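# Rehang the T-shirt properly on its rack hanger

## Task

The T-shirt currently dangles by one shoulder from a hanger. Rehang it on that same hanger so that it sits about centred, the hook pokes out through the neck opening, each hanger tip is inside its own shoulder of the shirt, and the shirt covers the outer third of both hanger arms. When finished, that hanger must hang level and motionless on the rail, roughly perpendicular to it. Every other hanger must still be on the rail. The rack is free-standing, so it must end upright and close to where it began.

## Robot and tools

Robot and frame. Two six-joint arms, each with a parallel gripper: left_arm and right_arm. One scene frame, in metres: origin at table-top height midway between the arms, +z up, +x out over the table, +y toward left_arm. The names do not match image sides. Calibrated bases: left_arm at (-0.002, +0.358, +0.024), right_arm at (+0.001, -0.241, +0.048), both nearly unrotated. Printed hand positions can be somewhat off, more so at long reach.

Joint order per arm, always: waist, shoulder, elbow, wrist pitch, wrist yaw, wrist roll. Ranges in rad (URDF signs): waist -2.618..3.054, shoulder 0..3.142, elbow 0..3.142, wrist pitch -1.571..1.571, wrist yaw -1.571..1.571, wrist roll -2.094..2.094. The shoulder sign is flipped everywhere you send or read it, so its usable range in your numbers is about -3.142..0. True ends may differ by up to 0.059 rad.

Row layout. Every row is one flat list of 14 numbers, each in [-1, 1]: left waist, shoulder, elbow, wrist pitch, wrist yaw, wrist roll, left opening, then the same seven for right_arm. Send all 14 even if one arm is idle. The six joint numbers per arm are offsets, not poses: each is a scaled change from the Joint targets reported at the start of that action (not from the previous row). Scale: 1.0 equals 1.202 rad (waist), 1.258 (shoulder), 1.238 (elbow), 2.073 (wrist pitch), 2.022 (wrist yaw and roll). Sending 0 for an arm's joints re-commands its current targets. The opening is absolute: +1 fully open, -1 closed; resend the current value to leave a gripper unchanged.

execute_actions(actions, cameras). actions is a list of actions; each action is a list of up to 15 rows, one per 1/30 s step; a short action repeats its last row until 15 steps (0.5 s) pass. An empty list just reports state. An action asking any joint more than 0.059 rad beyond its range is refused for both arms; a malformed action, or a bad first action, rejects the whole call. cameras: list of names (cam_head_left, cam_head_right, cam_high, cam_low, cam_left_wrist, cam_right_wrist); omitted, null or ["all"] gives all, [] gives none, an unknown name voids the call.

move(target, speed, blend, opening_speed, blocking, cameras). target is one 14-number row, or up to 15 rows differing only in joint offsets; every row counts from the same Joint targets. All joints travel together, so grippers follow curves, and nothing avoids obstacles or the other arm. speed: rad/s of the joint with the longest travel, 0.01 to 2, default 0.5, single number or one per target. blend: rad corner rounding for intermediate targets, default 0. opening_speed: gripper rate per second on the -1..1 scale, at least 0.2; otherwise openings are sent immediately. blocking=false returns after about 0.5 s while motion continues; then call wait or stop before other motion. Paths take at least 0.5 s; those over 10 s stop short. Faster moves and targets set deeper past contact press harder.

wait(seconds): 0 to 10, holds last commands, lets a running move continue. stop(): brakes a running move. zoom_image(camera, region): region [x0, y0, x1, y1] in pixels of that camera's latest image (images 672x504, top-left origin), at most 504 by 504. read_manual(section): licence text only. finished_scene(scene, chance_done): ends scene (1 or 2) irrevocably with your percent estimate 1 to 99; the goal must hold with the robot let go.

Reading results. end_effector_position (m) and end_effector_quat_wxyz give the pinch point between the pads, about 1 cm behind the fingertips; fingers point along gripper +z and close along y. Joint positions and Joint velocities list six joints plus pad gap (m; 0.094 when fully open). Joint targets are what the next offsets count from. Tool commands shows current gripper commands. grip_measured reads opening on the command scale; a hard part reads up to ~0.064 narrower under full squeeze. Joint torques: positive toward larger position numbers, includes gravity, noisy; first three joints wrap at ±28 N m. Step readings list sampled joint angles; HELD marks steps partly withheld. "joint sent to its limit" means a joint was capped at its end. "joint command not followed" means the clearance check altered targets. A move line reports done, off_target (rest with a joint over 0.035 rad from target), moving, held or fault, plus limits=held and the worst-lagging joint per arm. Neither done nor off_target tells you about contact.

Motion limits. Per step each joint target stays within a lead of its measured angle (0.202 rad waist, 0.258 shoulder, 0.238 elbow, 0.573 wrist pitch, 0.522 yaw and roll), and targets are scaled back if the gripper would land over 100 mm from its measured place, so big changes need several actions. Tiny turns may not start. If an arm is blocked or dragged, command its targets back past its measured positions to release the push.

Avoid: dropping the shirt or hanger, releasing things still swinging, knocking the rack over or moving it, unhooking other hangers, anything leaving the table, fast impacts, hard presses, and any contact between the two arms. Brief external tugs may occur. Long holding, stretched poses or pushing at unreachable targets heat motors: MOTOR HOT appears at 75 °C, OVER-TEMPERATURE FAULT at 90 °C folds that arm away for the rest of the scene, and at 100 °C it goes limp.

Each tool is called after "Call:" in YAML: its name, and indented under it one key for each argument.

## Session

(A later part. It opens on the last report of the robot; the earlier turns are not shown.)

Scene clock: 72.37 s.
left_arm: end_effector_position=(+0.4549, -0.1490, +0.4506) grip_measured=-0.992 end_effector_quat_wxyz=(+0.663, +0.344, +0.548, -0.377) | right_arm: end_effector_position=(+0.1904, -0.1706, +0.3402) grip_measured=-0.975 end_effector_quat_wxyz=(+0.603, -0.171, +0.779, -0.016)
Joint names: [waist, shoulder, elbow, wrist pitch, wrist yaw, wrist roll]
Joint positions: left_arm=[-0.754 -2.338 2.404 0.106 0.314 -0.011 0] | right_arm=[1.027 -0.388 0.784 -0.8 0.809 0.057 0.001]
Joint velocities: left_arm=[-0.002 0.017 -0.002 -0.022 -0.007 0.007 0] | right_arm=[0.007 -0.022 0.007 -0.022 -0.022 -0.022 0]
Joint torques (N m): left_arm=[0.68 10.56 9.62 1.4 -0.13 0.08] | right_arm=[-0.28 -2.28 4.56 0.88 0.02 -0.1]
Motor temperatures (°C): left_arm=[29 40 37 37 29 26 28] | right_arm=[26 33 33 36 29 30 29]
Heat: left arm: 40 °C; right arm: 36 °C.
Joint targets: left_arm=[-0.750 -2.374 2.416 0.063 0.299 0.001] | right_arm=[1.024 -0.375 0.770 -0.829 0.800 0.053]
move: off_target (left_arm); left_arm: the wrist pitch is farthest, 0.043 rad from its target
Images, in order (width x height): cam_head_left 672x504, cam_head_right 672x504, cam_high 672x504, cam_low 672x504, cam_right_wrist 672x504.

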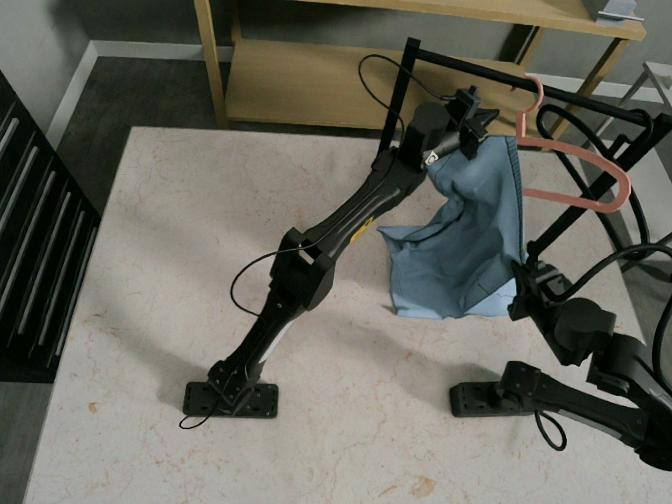

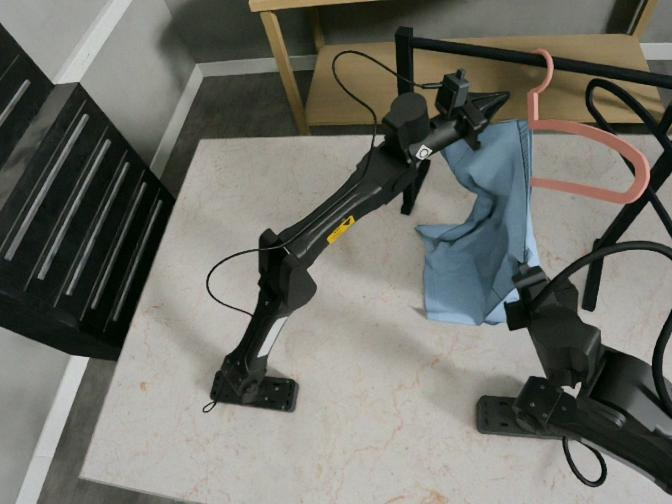

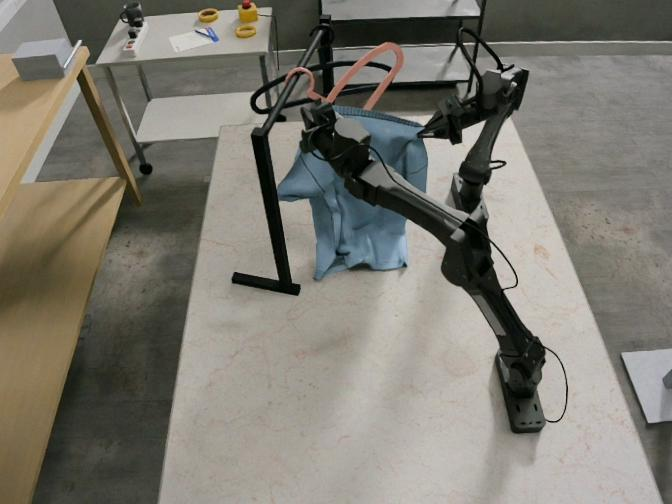

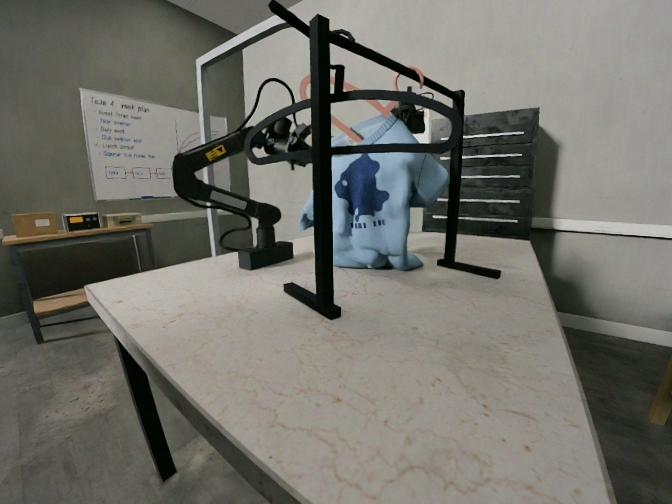

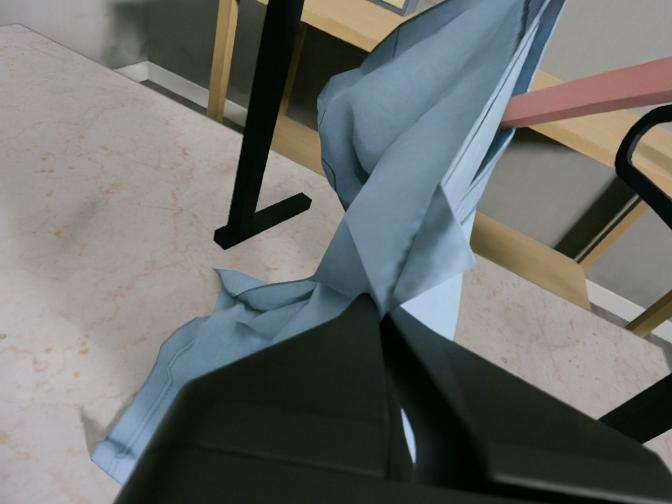

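Call:
move:
  target: [0,0,0,0,0,0,-0.9,-0.673,-0.46,0.185,0.15,-0.30,0,-1]
  speed: 0.35

Scene clock: 75.73 s.
left_arm: end_effector_position=(+0.4551, -0.1488, +0.4506) grip_measured=-0.903 end_effector_quat_wxyz=(+0.663, +0.343, +0.548, -0.376) | right_arm: end_effector_position=(+0.3190, -0.2002, +0.3098) grip_measured=-0.975 end_effector_quat_wxyz=(+0.486, -0.030, +0.873, -0.016)
Joint names: [waist, shoulder, elbow, wrist pitch, wrist yaw, wrist roll]
Joint positions: left_arm=[-0.754 -2.338 2.404 0.106 0.313 -0.011 0.005] | right_arm=[0.218 -0.954 0.953 -0.567 0.195 0.055 0.001]
Joint velocities: left_arm=[-0.022 0.012 -0.002 -0.022 0.037 0.037 0] | right_arm=[-0.007 -0.002 -0.007 -0.037 0.081 -0.095 -0.001]
Joint torques (N m): left_arm=[0.4 10.25 9.72 1.42 -0.16 0.1] | right_arm=[-0.29 1.31 9.91 1.65 0.02 -0.09]
Motor temperatures (°C): left_arm=[29 40 37 37 28 26 28] | right_arm=[26 33 33 36 29 30 29]
Heat: left arm: 40 °C; right arm: 36 °C.
Joint targets: left_arm=[-0.750 -2.374 2.416 0.063 0.299 0.001] | right_arm=[0.215 -0.954 0.999 -0.518 0.193 0.053]
move: off_target (left_arm, right_arm); left_arm: the wrist pitch is farthest, 0.043 rad from its target; right_arm: the wrist pitch is farthest, 0.049 rad from its target

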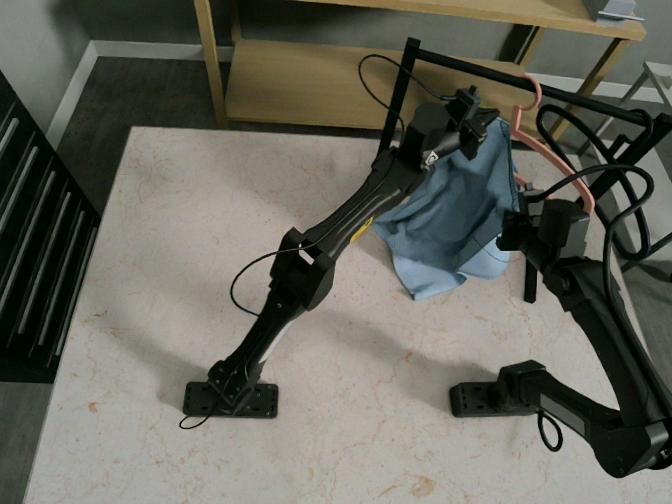

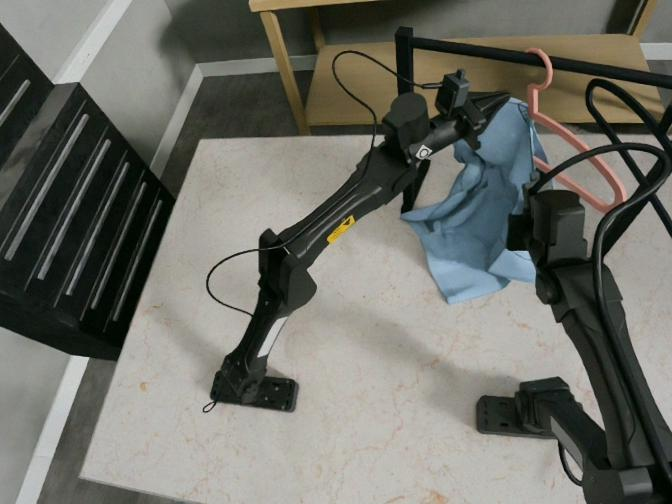

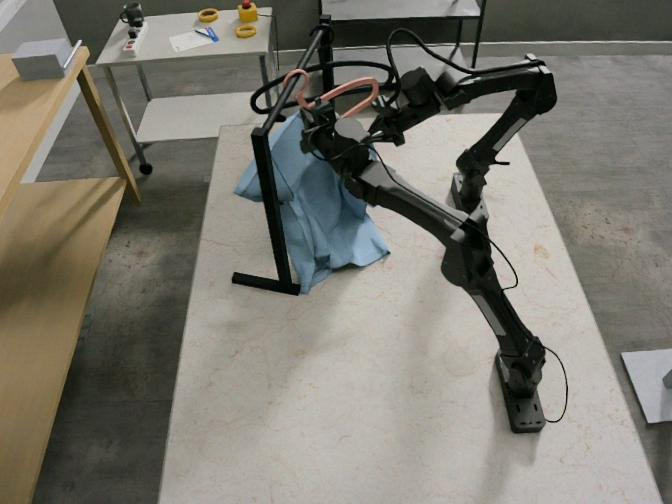

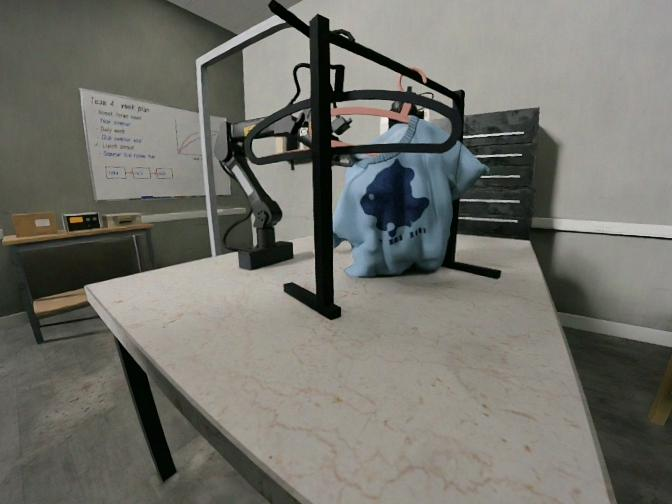

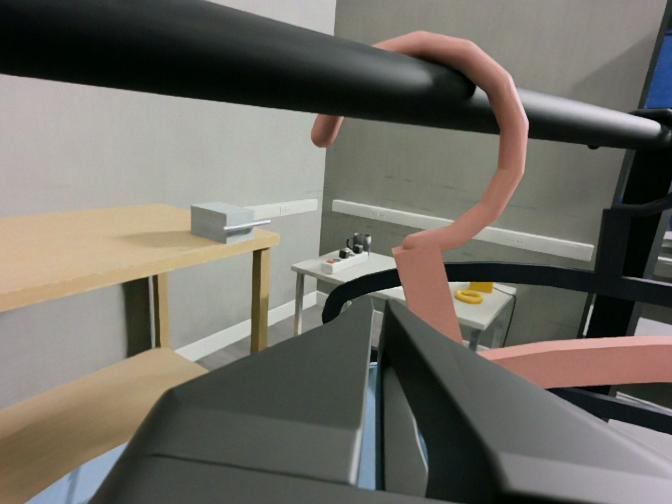

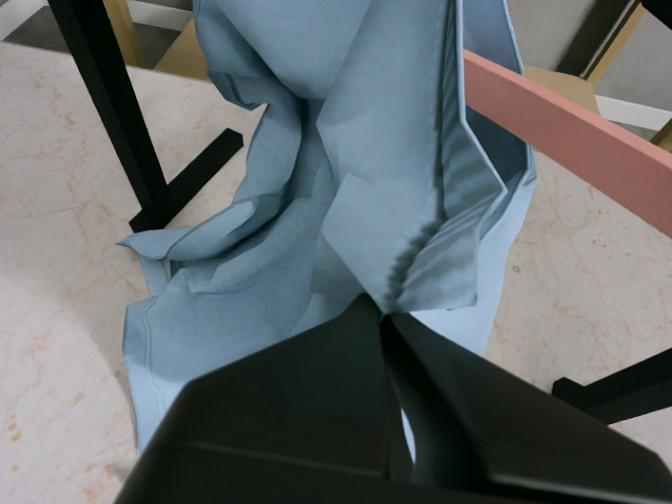

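Call:
move:
  target: [0.064,0.465,-0.70,0.156,0,0,-0.9,-0.07,-0.315,0.1,0.076,-0.145,0,-1]
  speed: 0.4

Scene clock: 79.17 s.
left_arm: end_effector_position=(+0.4123, -0.0469, +0.4233) grip_measured=-0.903 end_effector_quat_wxyz=(+0.656, +0.326, +0.585, -0.347) | right_arm: end_effector_position=(+0.4001, -0.1635, +0.2615) grip_measured=-0.975 end_effector_quat_wxyz=(+0.425, -0.058, +0.899, +0.085)
Joint names: [waist, shoulder, elbow, wrist pitch, wrist yaw, wrist roll]
Joint positions: left_arm=[-0.678 -1.822 1.577 0.352 0.311 -0.011 0.005] | right_arm=[0.137 -1.345 1.076 -0.407 -0.088 0.063 0.001]
Joint velocities: left_arm=[-0.002 -0.007 0.002 0.051 0.081 -0.066 -0.001] | right_arm=[-0.012 0.022 -0.012 -0.037 0.022 -0.007 0]
Joint torques (N m): left_arm=[0.27 11.92 6.71 2.23 -0.11 0.11] | right_arm=[-0.47 4.56 10.1 1.56 -0.11 -0.09]
Motor temperatures (°C): left_arm=[29 40 37 38 28 26 28] | right_arm=[26 32 33 37 29 30 29]
Heat: left arm: 40 °C; right arm: 37 °C.
Joint targets: left_arm=[-0.673 -1.789 1.550 0.387 0.299 0.001] | right_arm=[0.131 -1.350 1.123 -0.361 -0.100 0.053]
move: off_target (right_arm); right_arm: the elbow is farthest, 0.047 rad from its target

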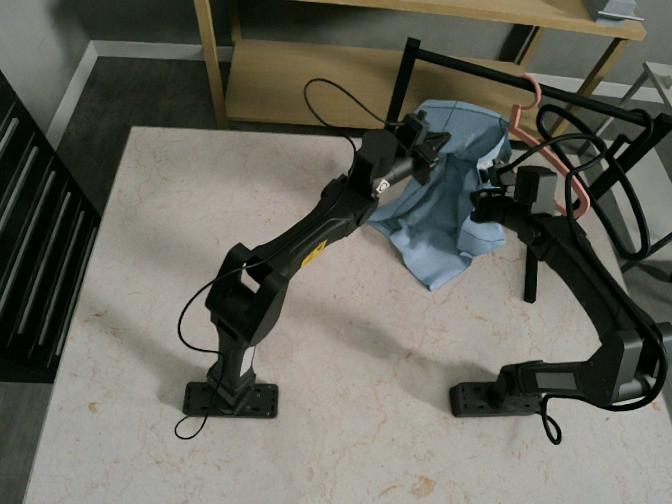

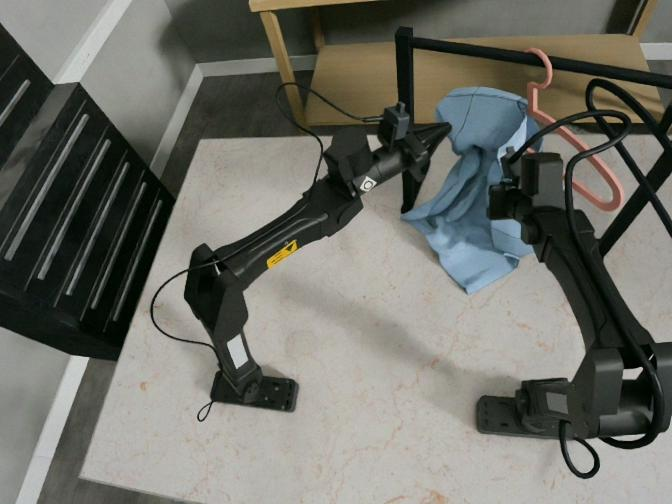

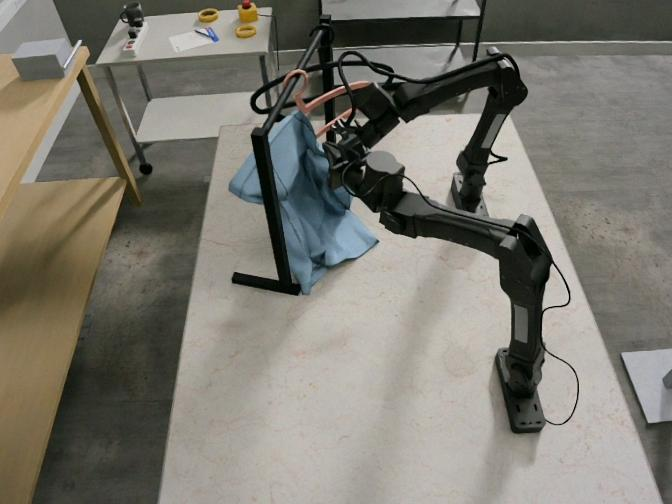

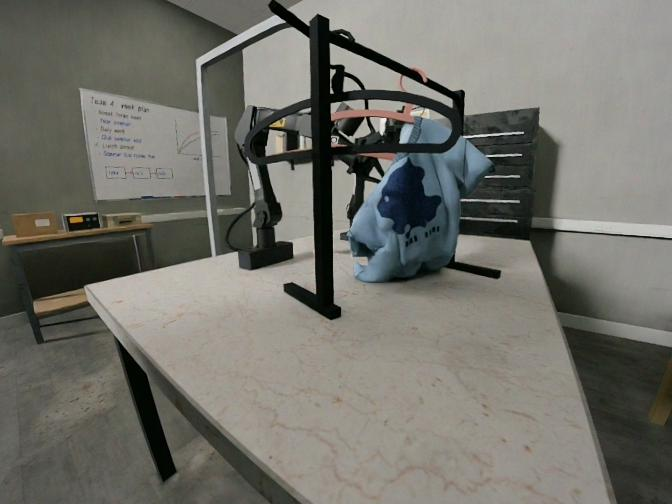

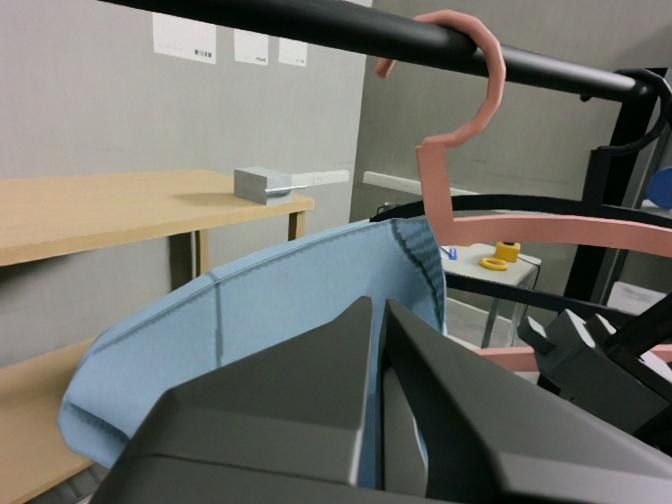

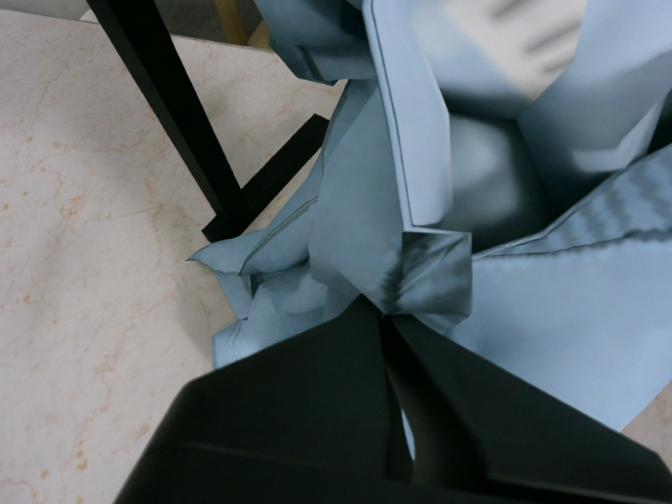

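Call:
move:
  target: [0,0,0,0,0,0,-0.9,0,0,0,0,0,0,0.3]
  opening_speed: 0.6
  cameras: ["cam_head_left","cam_right_wrist"]

Call:
zoom_image:
  camera: "cam_head_left"
  region: [420, 60, 672, 280]

Scene clock: 83.20 s.
left_arm: end_effector_position=(+0.4123, -0.0469, +0.4237) grip_measured=-0.903 end_effector_quat_wxyz=(+0.657, +0.326, +0.585, -0.347) | right_arm: end_effector_position=(+0.4003, -0.1634, +0.2618) grip_measured=+0.298 end_effector_quat_wxyz=(+0.426, -0.058, +0.899, +0.085)
Joint names: [waist, shoulder, elbow, wrist pitch, wrist yaw, wrist roll]
Joint positions: left_arm=[-0.678 -1.822 1.577 0.353 0.311 -0.011 0.005] | right_arm=[0.137 -1.345 1.076 -0.406 -0.088 0.063 0.061]
Joint velocities: left_arm=[-0.027 0.012 0.002 -0.081 -0.022 -0.051 0] | right_arm=[-0.012 0.007 -0.012 -0.007 0.007 0.007 -0.001]
Joint torques (N m): left_arm=[0.34 12.25 6.78 2.17 -0.1 0.1] | right_arm=[-0.44 4.53 10.1 1.54 -0.1 -0.1]
Motor temperatures (°C): left_arm=[29 40 37 39 28 26 28] | right_arm=[26 32 33 37 29 30 29]
Heat: left arm: 40 °C; right arm: 37 °C.
Joint targets: left_arm=[-0.673 -1.789 1.550 0.387 0.299 0.001] | right_arm=[0.131 -1.350 1.123 -0.361 -0.100 0.053]
move: off_target (right_arm); right_arm: the elbow is farthest, 0.047 rad from its target
Images, in order (width x height): cam_head_left 672x504, cam_right_wrist 672x504.

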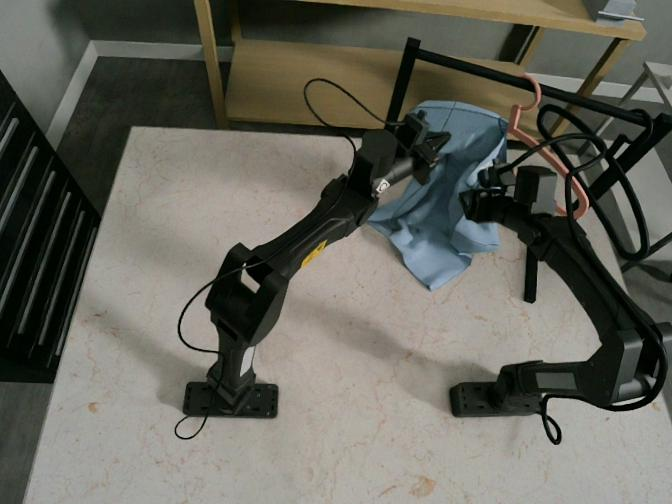

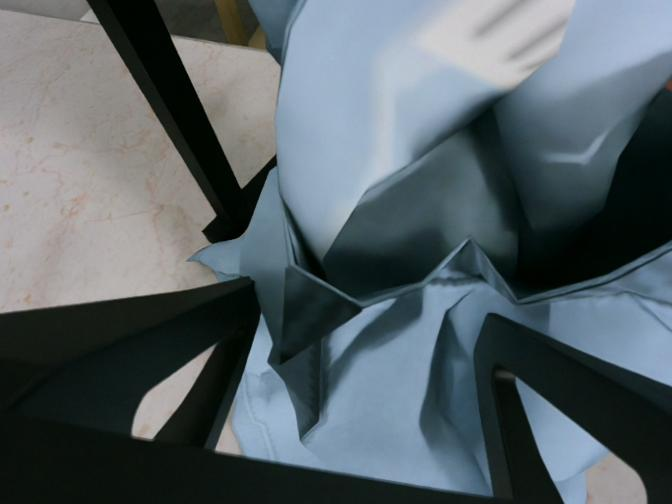

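Scaled by 2.000 from the camera's 672x504 image, which has a finer 960x720 frame.

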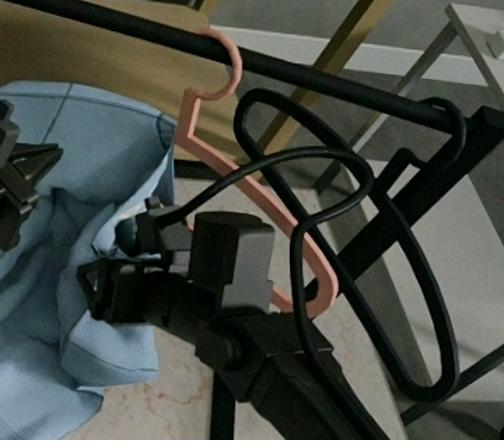

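Call:
move:
  target: [0,0,0,0,0,0,-0.9,0.07,0.315,-0.1,-0.076,0.145,0,0.3]
  speed: 0.4
  cameras: ["cam_head_left","cam_head_right","cam_right_wrist","cam_left_wrist"]

Scene clock: 85.07 s.
left_arm: end_effector_position=(+0.4123, -0.0469, +0.4237) grip_measured=-0.903 end_effector_quat_wxyz=(+0.657, +0.326, +0.585, -0.347) | right_arm: end_effector_position=(+0.3323, -0.1974, +0.3506) grip_measured=+0.298 end_effector_quat_wxyz=(+0.537, -0.022, +0.843, -0.002)
Joint names: [waist, shoulder, elbow, wrist pitch, wrist yaw, wrist roll]
Joint positions: left_arm=[-0.678 -1.822 1.577 0.353 0.311 -0.011 0.005] | right_arm=[0.209 -0.964 1.016 -0.496 0.18 0.055 0.061]
Joint velocities: left_arm=[0.002 0.017 -0.007 -0.037 -0.022 0.051 -0.001] | right_arm=[-0.002 0.007 0.007 -0.066 0.022 0.022 0]
Joint torques (N m): left_arm=[0.4 12.07 6.64 2.19 -0.11 0.08] | right_arm=[0.4 2.25 5.31 1.08 0.13 -0.1]
Motor temperatures (°C): left_arm=[29 40 37 39 28 26 28] | right_arm=[26 33 33 37 29 30 29]
Heat: left arm: 40 °C; right arm: 37 °C.
Joint targets: left_arm=[-0.673 -1.789 1.550 0.387 0.299 0.001] | right_arm=[0.215 -0.954 0.999 -0.518 0.193 0.053]
move: done
Images, in order (width x height): cam_head_left 672x504, cam_head_right 672x504, cam_left_wrist 672x504, cam_right_wrist 672x504.

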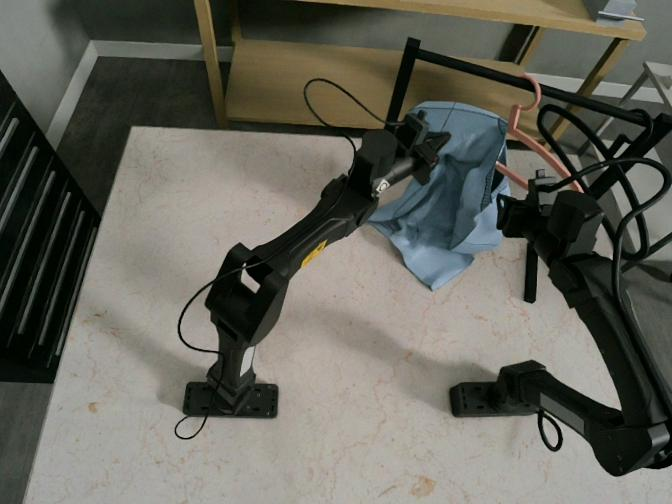

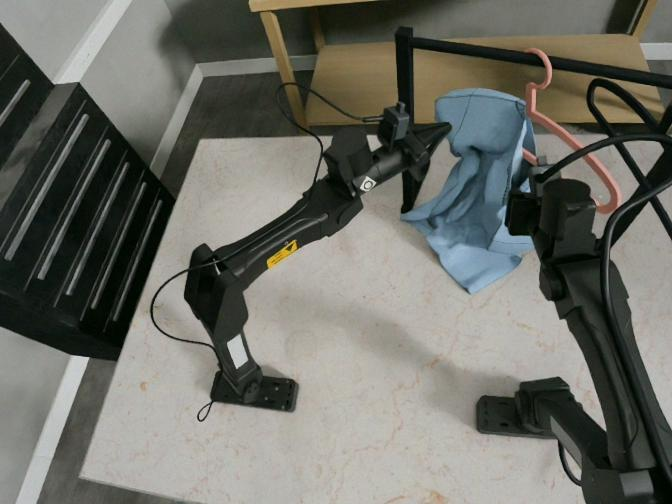

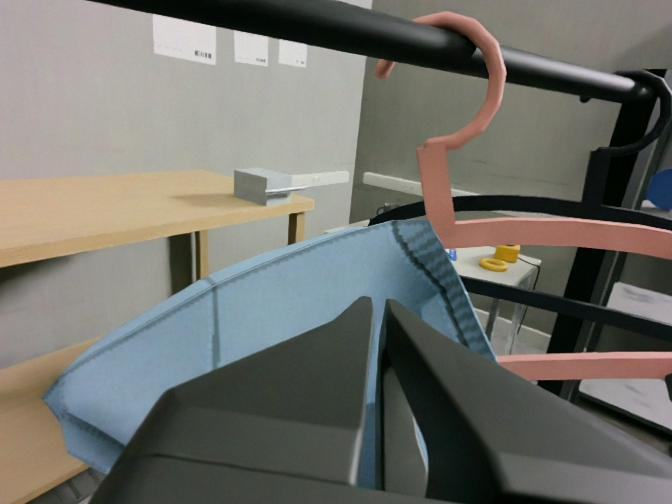

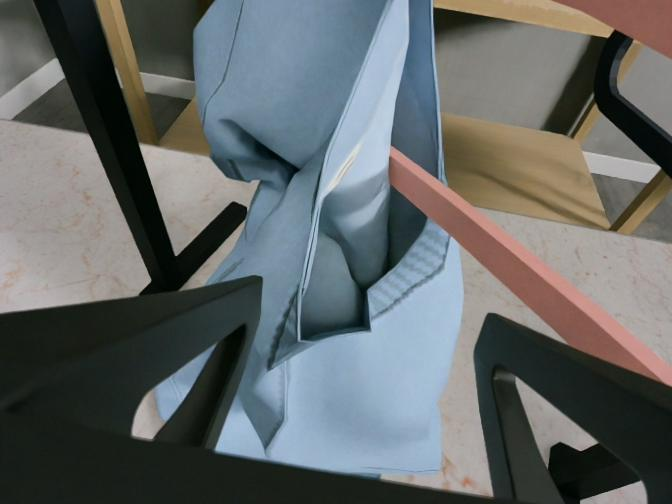

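Call:
move:
  target: [0,0,0,0,0,0,-0.9,-0.204,0.342,0.07,-0.205,-0.095,0,-0.9]
  speed: 0.5
  cameras: ["cam_head_left","cam_head_right","cam_high","cam_right_wrist"]

Scene clock: 87.20 s.
left_arm: end_effector_position=(+0.4123, -0.0469, +0.4237) grip_measured=-0.903 end_effector_quat_wxyz=(+0.657, +0.326, +0.585, -0.347) | right_arm: end_effector_position=(+0.2036, -0.2445, +0.3803) grip_measured=-0.898 end_effector_quat_wxyz=(+0.556, +0.032, +0.830, +0.006)
Joint names: [waist, shoulder, elbow, wrist pitch, wrist yaw, wrist roll]
Joint positions: left_arm=[-0.678 -1.822 1.577 0.353 0.311 -0.011 0.005] | right_arm=[-0.026 -0.528 1.058 -0.921 0.013 0.055 0.005]
Joint velocities: left_arm=[-0.007 0.007 0.007 0.022 -0.022 -0.095 -0.001] | right_arm=[-0.002 0.012 0.022 -0.022 -0.007 0.037 -0.001]
Joint torques (N m): left_arm=[0.36 12.07 6.74 2.15 -0.14 0.11] | right_arm=[-0.34 -2.77 7.24 1.1 -0.05 -0.1]
Motor temperatures (°C): left_arm=[29 40 37 40 28 26 28] | right_arm=[26 32 33 37 29 30 28]
Heat: left arm: 40 °C; right arm: 37 °C.
Joint targets: left_arm=[-0.673 -1.789 1.550 0.387 0.299 0.001] | right_arm=[-0.030 -0.523 1.086 -0.943 0.001 0.053]
move: done
Images, in order (width x height): cam_head_left 672x504, cam_head_right 672x504, cam_high 672x504, cam_right_wrist 672x504.

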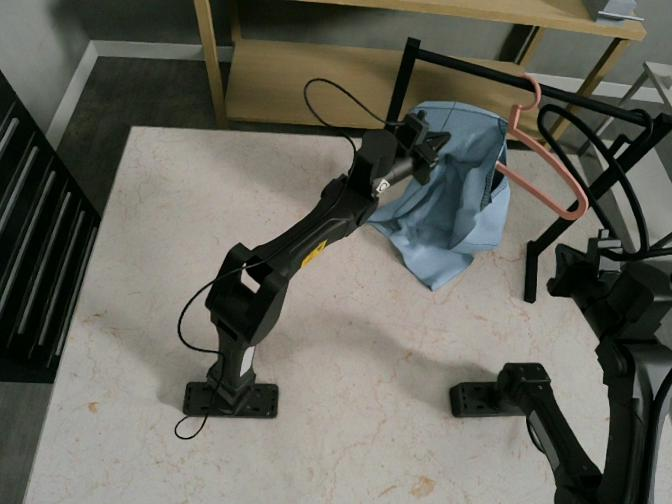

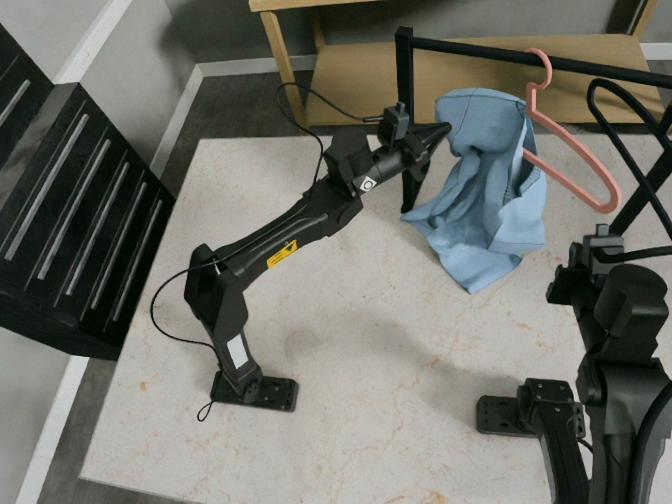

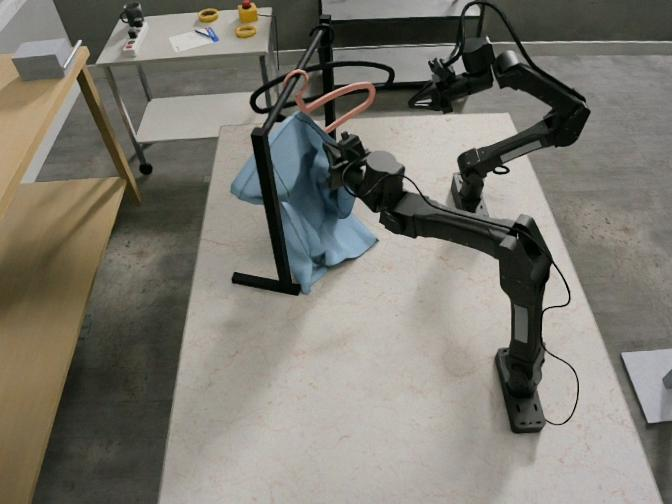

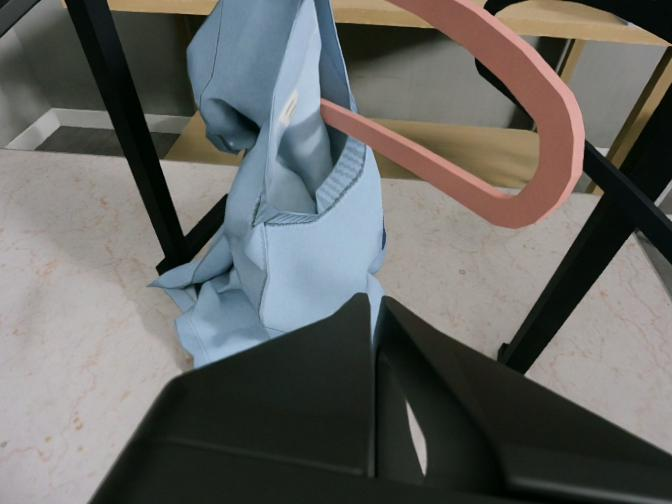

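Call:
move:
  target: [0,0,0,0,0,0,-0.9,-0.807,0.025,-0.45,0.438,-0.495,-0.026,0.2]
  speed: 0.5
  cameras: ["cam_head_left","cam_head_right","cam_high","cam_right_wrist"]

Scene clock: 91.77 s.
left_arm: end_effector_position=(+0.4123, -0.0469, +0.4237) grip_measured=-0.903 end_effector_quat_wxyz=(+0.657, +0.326, +0.585, -0.347) | right_arm: end_effector_position=(+0.2365, -0.3238, +0.3564) grip_measured=+0.198 end_effector_quat_wxyz=(+0.699, +0.011, +0.715, +0.016)
Joint names: [waist, shoulder, elbow, wrist pitch, wrist yaw, wrist roll]
Joint positions: left_arm=[-0.678 -1.822 1.577 0.353 0.311 -0.011 0.005] | right_arm=[-0.996 -0.505 0.541 -0.076 -0.989 0.005 0.056]
Joint velocities: left_arm=[-0.012 0.007 -0.017 -0.007 0.11 -0.007 0.001] | right_arm=[-0.007 0.012 -0.002 -0.007 0.051 -0.007 -0.001]
Joint torques (N m): left_arm=[0.36 12.22 6.79 2.17 -0.09 0.06] | right_arm=[-0.36 -0.81 5.45 1.44 -0.07 -0.11]
Motor temperatures (°C): left_arm=[29 39 37 41 28 26 28] | right_arm=[26 32 33 37 29 30 28]
Heat: left arm: 41 °C; right arm: 37 °C.
Joint targets: left_arm=[-0.673 -1.789 1.550 0.387 0.299 0.001] | right_arm=[-1.000 -0.492 0.529 -0.035 -1.000 0.001]
move: off_target (right_arm); right_arm: the wrist pitch is farthest, 0.041 rad from its target
Images, in order (width x height): cam_head_left 672x504, cam_head_right 672x504, cam_high 672x504, cam_right_wrist 672x504.

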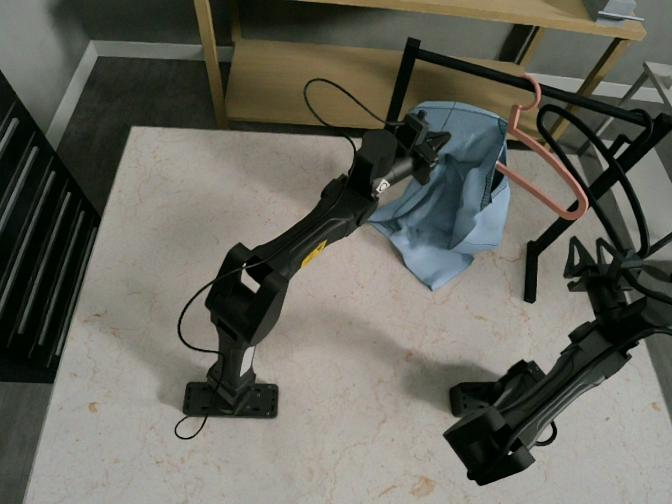

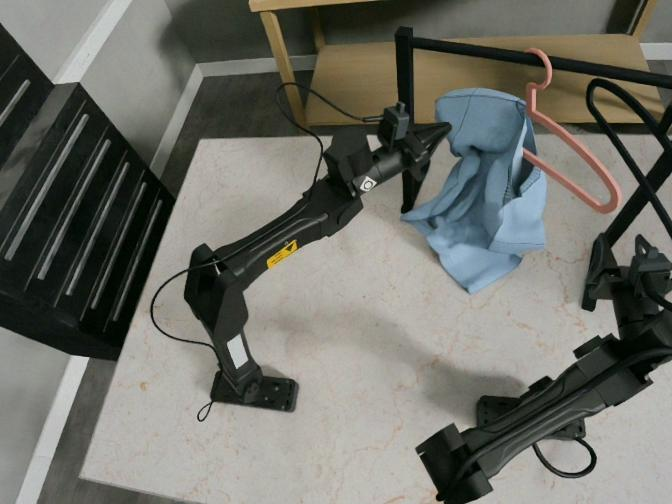

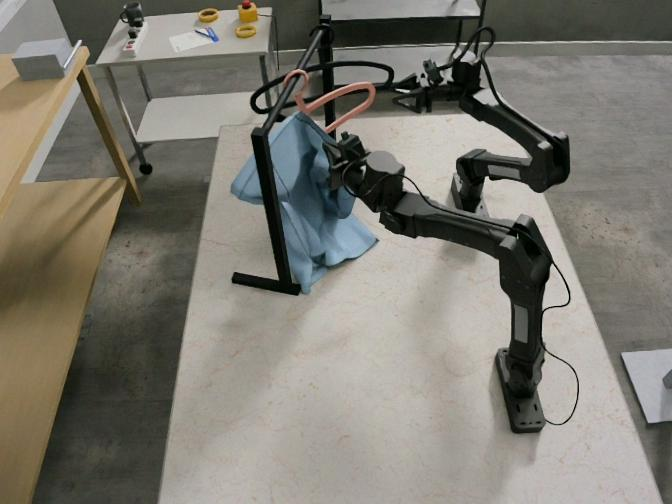

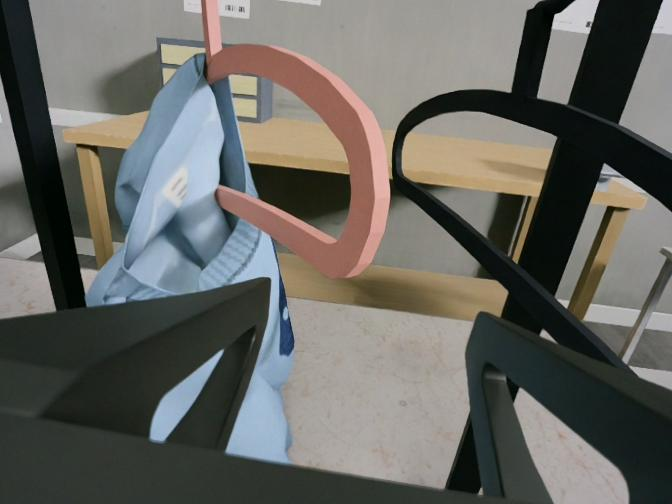

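Call:
move:
  target: [0,0,0,0,0,0,-0.9,0.1165,-0.503,0.199,0.205,-0.198,0,0.05]
  speed: 0.25
  cameras: ["cam_head_left","cam_head_right","cam_right_wrist"]

Scene clock: 95.40 s.
left_arm: end_effector_position=(+0.4123, -0.0469, +0.4237) grip_measured=-0.903 end_effector_quat_wxyz=(+0.657, +0.326, +0.585, -0.347) | right_arm: end_effector_position=(+0.3031, -0.3186, +0.3633) grip_measured=+0.052 end_effector_quat_wxyz=(+0.676, -0.175, +0.687, +0.199)
Joint names: [waist, shoulder, elbow, wrist pitch, wrist yaw, wrist roll]
Joint positions: left_arm=[-0.678 -1.822 1.577 0.353 0.311 -0.011 0.005] | right_arm=[-0.866 -1.122 0.731 0.357 -1.388 0.005 0.049]
Joint velocities: left_arm=[-0.002 0.017 -0.007 -0.007 0.022 -0.007 0] | right_arm=[0.002 0.007 -0.002 -0.037 0.051 0.037 -0.001]
Joint torques (N m): left_arm=[0.39 12.15 6.71 2.14 -0.13 0.08] | right_arm=[0.42 2.26 9.52 1.19 -0.09 -0.11]
Motor temperatures (°C): left_arm=[29 39 37 41 28 26 28] | right_arm=[26 32 33 37 29 30 28]
Heat: left arm: 41 °C; right arm: 37 °C.
Joint targets: left_arm=[-0.673 -1.789 1.550 0.387 0.299 0.001] | right_arm=[-0.860 -1.125 0.775 0.390 -1.400 0.001]
move: off_target (right_arm); right_arm: the elbow is farthest, 0.044 rad from its target
Images, in order (width x height): cam_head_left 672x504, cam_head_right 672x504, cam_right_wrist 672x504.

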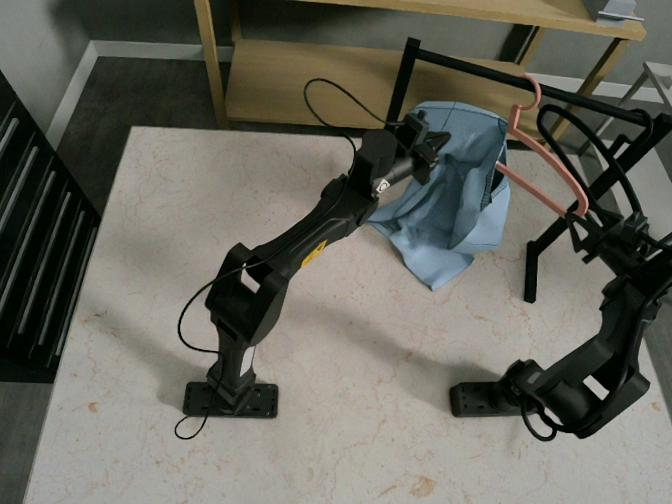

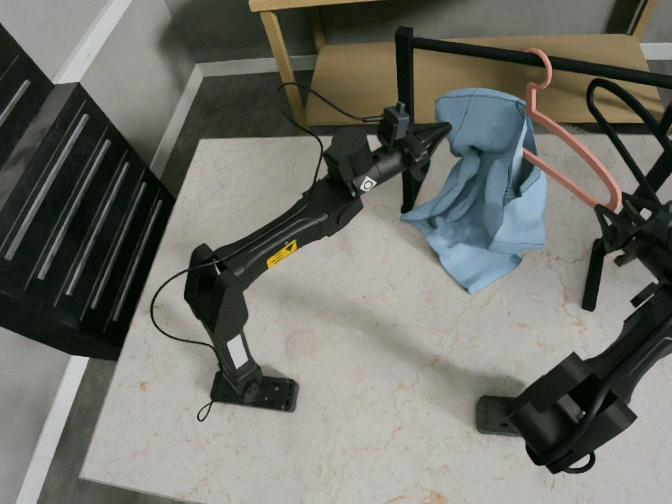

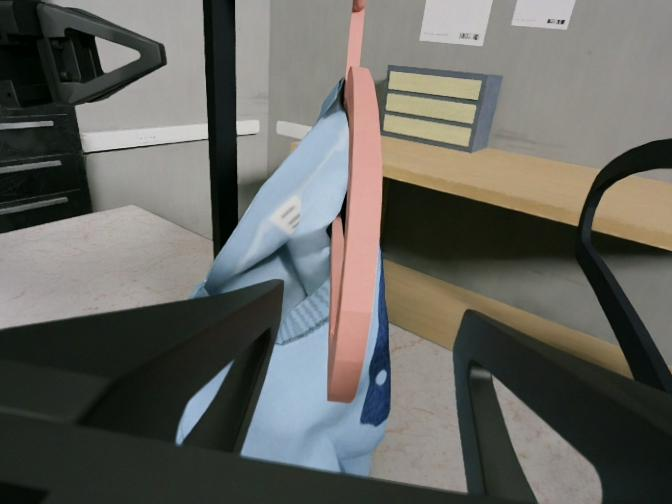

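Call:
move:
  target: [0,0,0,0,0,0,-0.9,0.023,-0.026,0.01,0.004,-0.01,0,0.05]
  speed: 0.2
  cameras: []

Call:
move:
  target: [0,0,0,0,0,0,-0.9,0,0,0,0,0,0,-1]
  opening_speed: 0.6
  cameras: ["cam_head_left","cam_right_wrist"]

Scene clock: 96.47 s.
left_arm: end_effector_position=(+0.4123, -0.0469, +0.4237) grip_measured=-0.903 end_effector_quat_wxyz=(+0.657, +0.326, +0.585, -0.347) | right_arm: end_effector_position=(+0.3077, -0.3121, +0.3613) grip_measured=+0.052 end_effector_quat_wxyz=(+0.670, -0.187, +0.684, +0.219)
Joint names: [waist, shoulder, elbow, wrist pitch, wrist yaw, wrist roll]
Joint positions: left_arm=[-0.678 -1.822 1.577 0.353 0.311 -0.011 0.005] | right_arm=[-0.838 -1.153 0.744 0.364 -1.408 0.005 0.049]
Joint velocities: left_arm=[-0.017 0.007 0.007 0.037 0.051 0.007 0] | right_arm=[0.002 -0.002 -0.007 0.022 -0.051 -0.037 0.001]
Joint torques (N m): left_arm=[0.36 12.11 6.72 2.18 -0.11 0.11] | right_arm=[0.42 2.35 9.48 1.17 -0.1 -0.11]
Motor temperatures (°C): left_arm=[29 39 37 42 28 26 28] | right_arm=[26 32 33 37 29 30 28]
Heat: left arm: 42 °C; right arm: 37 °C.
Joint targets: left_arm=[-0.673 -1.789 1.550 0.387 0.299 0.001] | right_arm=[-0.833 -1.158 0.787 0.398 -1.420 0.001]
move: off_target (right_arm); right_arm: the elbow is farthest, 0.043 rad from its target
No camera images: "cameras" was empty.

Scene clock: 98.43 s.
left_arm: end_effector_position=(+0.4123, -0.0469, +0.4237) grip_measured=-0.903 end_effector_quat_wxyz=(+0.657, +0.326, +0.585, -0.347) | right_arm: end_effector_position=(+0.3059, -0.3094, +0.3619) grip_measured=-0.879 end_effector_quat_wxyz=(+0.669, -0.197, +0.681, +0.222)
Joint names: [waist, shoulder, elbow, wrist pitch, wrist yaw, wrist roll]
Joint positions: left_arm=[-0.678 -1.822 1.577 0.353 0.311 -0.011 0.005] | right_arm=[-0.838 -1.153 0.744 0.369 -1.426 0 0.006]
Joint velocities: left_arm=[-0.007 0.002 -0.002 -0.007 -0.037 0.051 -0.001] | right_arm=[-0.012 0.002 0.007 -0.007 0.007 -0.037 -0.001]
Joint torques (N m): left_arm=[0.55 12.01 6.63 2.19 -0.12 0.05] | right_arm=[0.4 2.33 9.47 1.13 0.02 -0.06]
Motor temperatures (°C): left_arm=[29 39 37 42 28 26 28] | right_arm=[26 32 33 37 29 30 28]
Heat: left arm: 42 °C; right arm: 37 °C.
Joint targets: left_arm=[-0.673 -1.789 1.550 0.387 0.299 0.001] | right_arm=[-0.833 -1.158 0.787 0.398 -1.420 0.001]
move: off_target (right_arm); right_arm: the elbow is farthest, 0.043 rad from its target
Images, in order (width x height): cam_head_left 672x504, cam_right_wrist 672x504.

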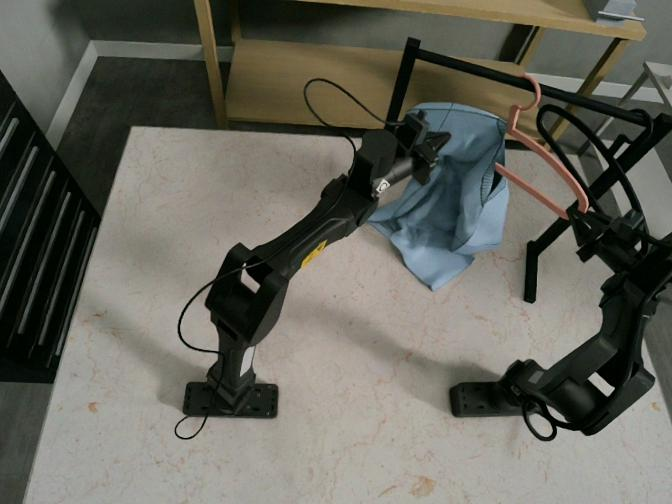

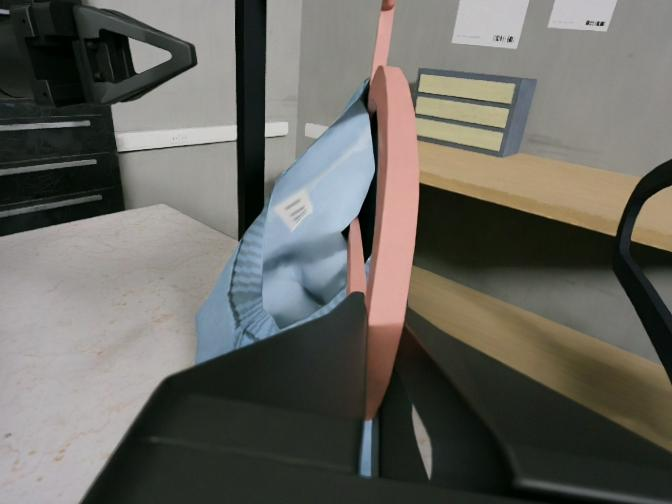

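Call:
move:
  target:
    - [0,0,0,0,0,0,-0.9,0.172,0.293,-0.139,-0.077,0.208,0,-1]
    - [0,0,0,0,0,0,-0.9,0.611,0.467,-0.170,-0.163,0.574,0,-1]
  speed: 0.3
  blend: 0.05
  cameras: ["cam_head_left","cam_high","cam_right_wrist"]

Scene clock: 104.20 s.
left_arm: end_effector_position=(+0.4123, -0.0469, +0.4237) grip_measured=-0.903 end_effector_quat_wxyz=(+0.657, +0.326, +0.585, -0.347) | right_arm: end_effector_position=(+0.2924, -0.2163, +0.3751) grip_measured=-0.880 end_effector_quat_wxyz=(+0.710, -0.069, +0.698, +0.066)
Joint names: [waist, shoulder, elbow, wrist pitch, wrist yaw, wrist roll]
Joint positions: left_arm=[-0.678 -1.822 1.577 0.353 0.311 -0.011 0.005] | right_arm=[-0.102 -0.591 0.58 0.028 -0.28 -0.002 0.006]
Joint velocities: left_arm=[0.002 -0.007 -0.012 0.037 -0.007 -0.037 0] | right_arm=[0.002 -0.007 -0.012 -0.095 -0.051 -0.051 0]
Joint torques (N m): left_arm=[0.36 12.16 6.76 2.18 -0.13 0.08] | right_arm=[0.4 0.85 6.41 1.56 0.19 -0.05]
Motor temperatures (°C): left_arm=[29 39 37 43 28 26 28] | right_arm=[26 32 33 37 29 30 28]
Heat: left arm: 43 °C; right arm: 37 °C.
Joint targets: left_arm=[-0.673 -1.789 1.550 0.387 0.299 0.001] | right_arm=[-0.098 -0.570 0.577 0.060 -0.260 0.001]
move: done
Images, in order (width x height): cam_head_left 672x504, cam_high 672x504, cam_right_wrist 672x504.

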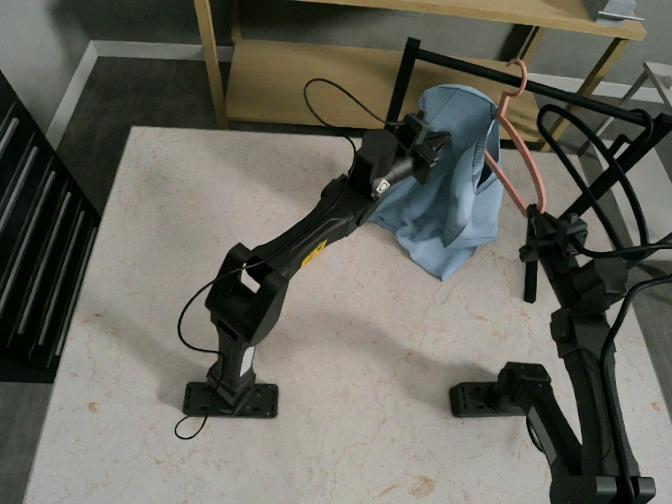

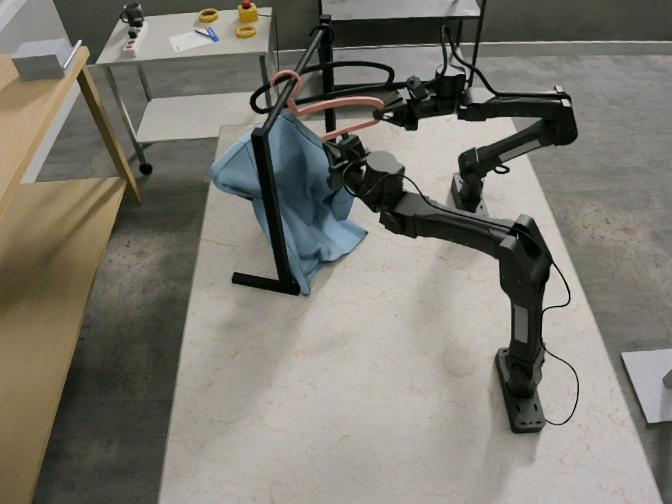

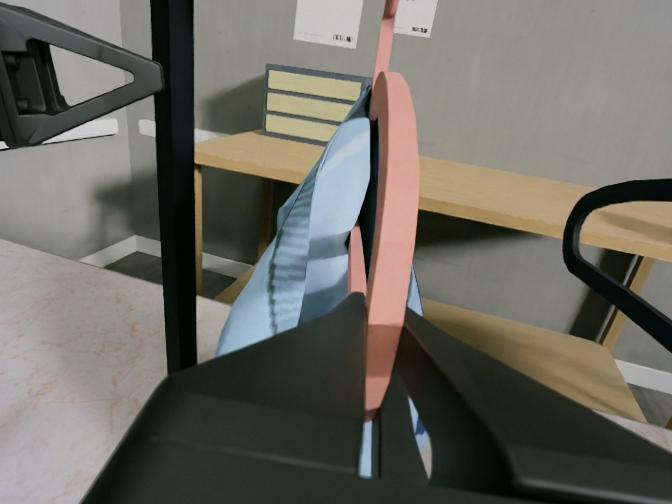

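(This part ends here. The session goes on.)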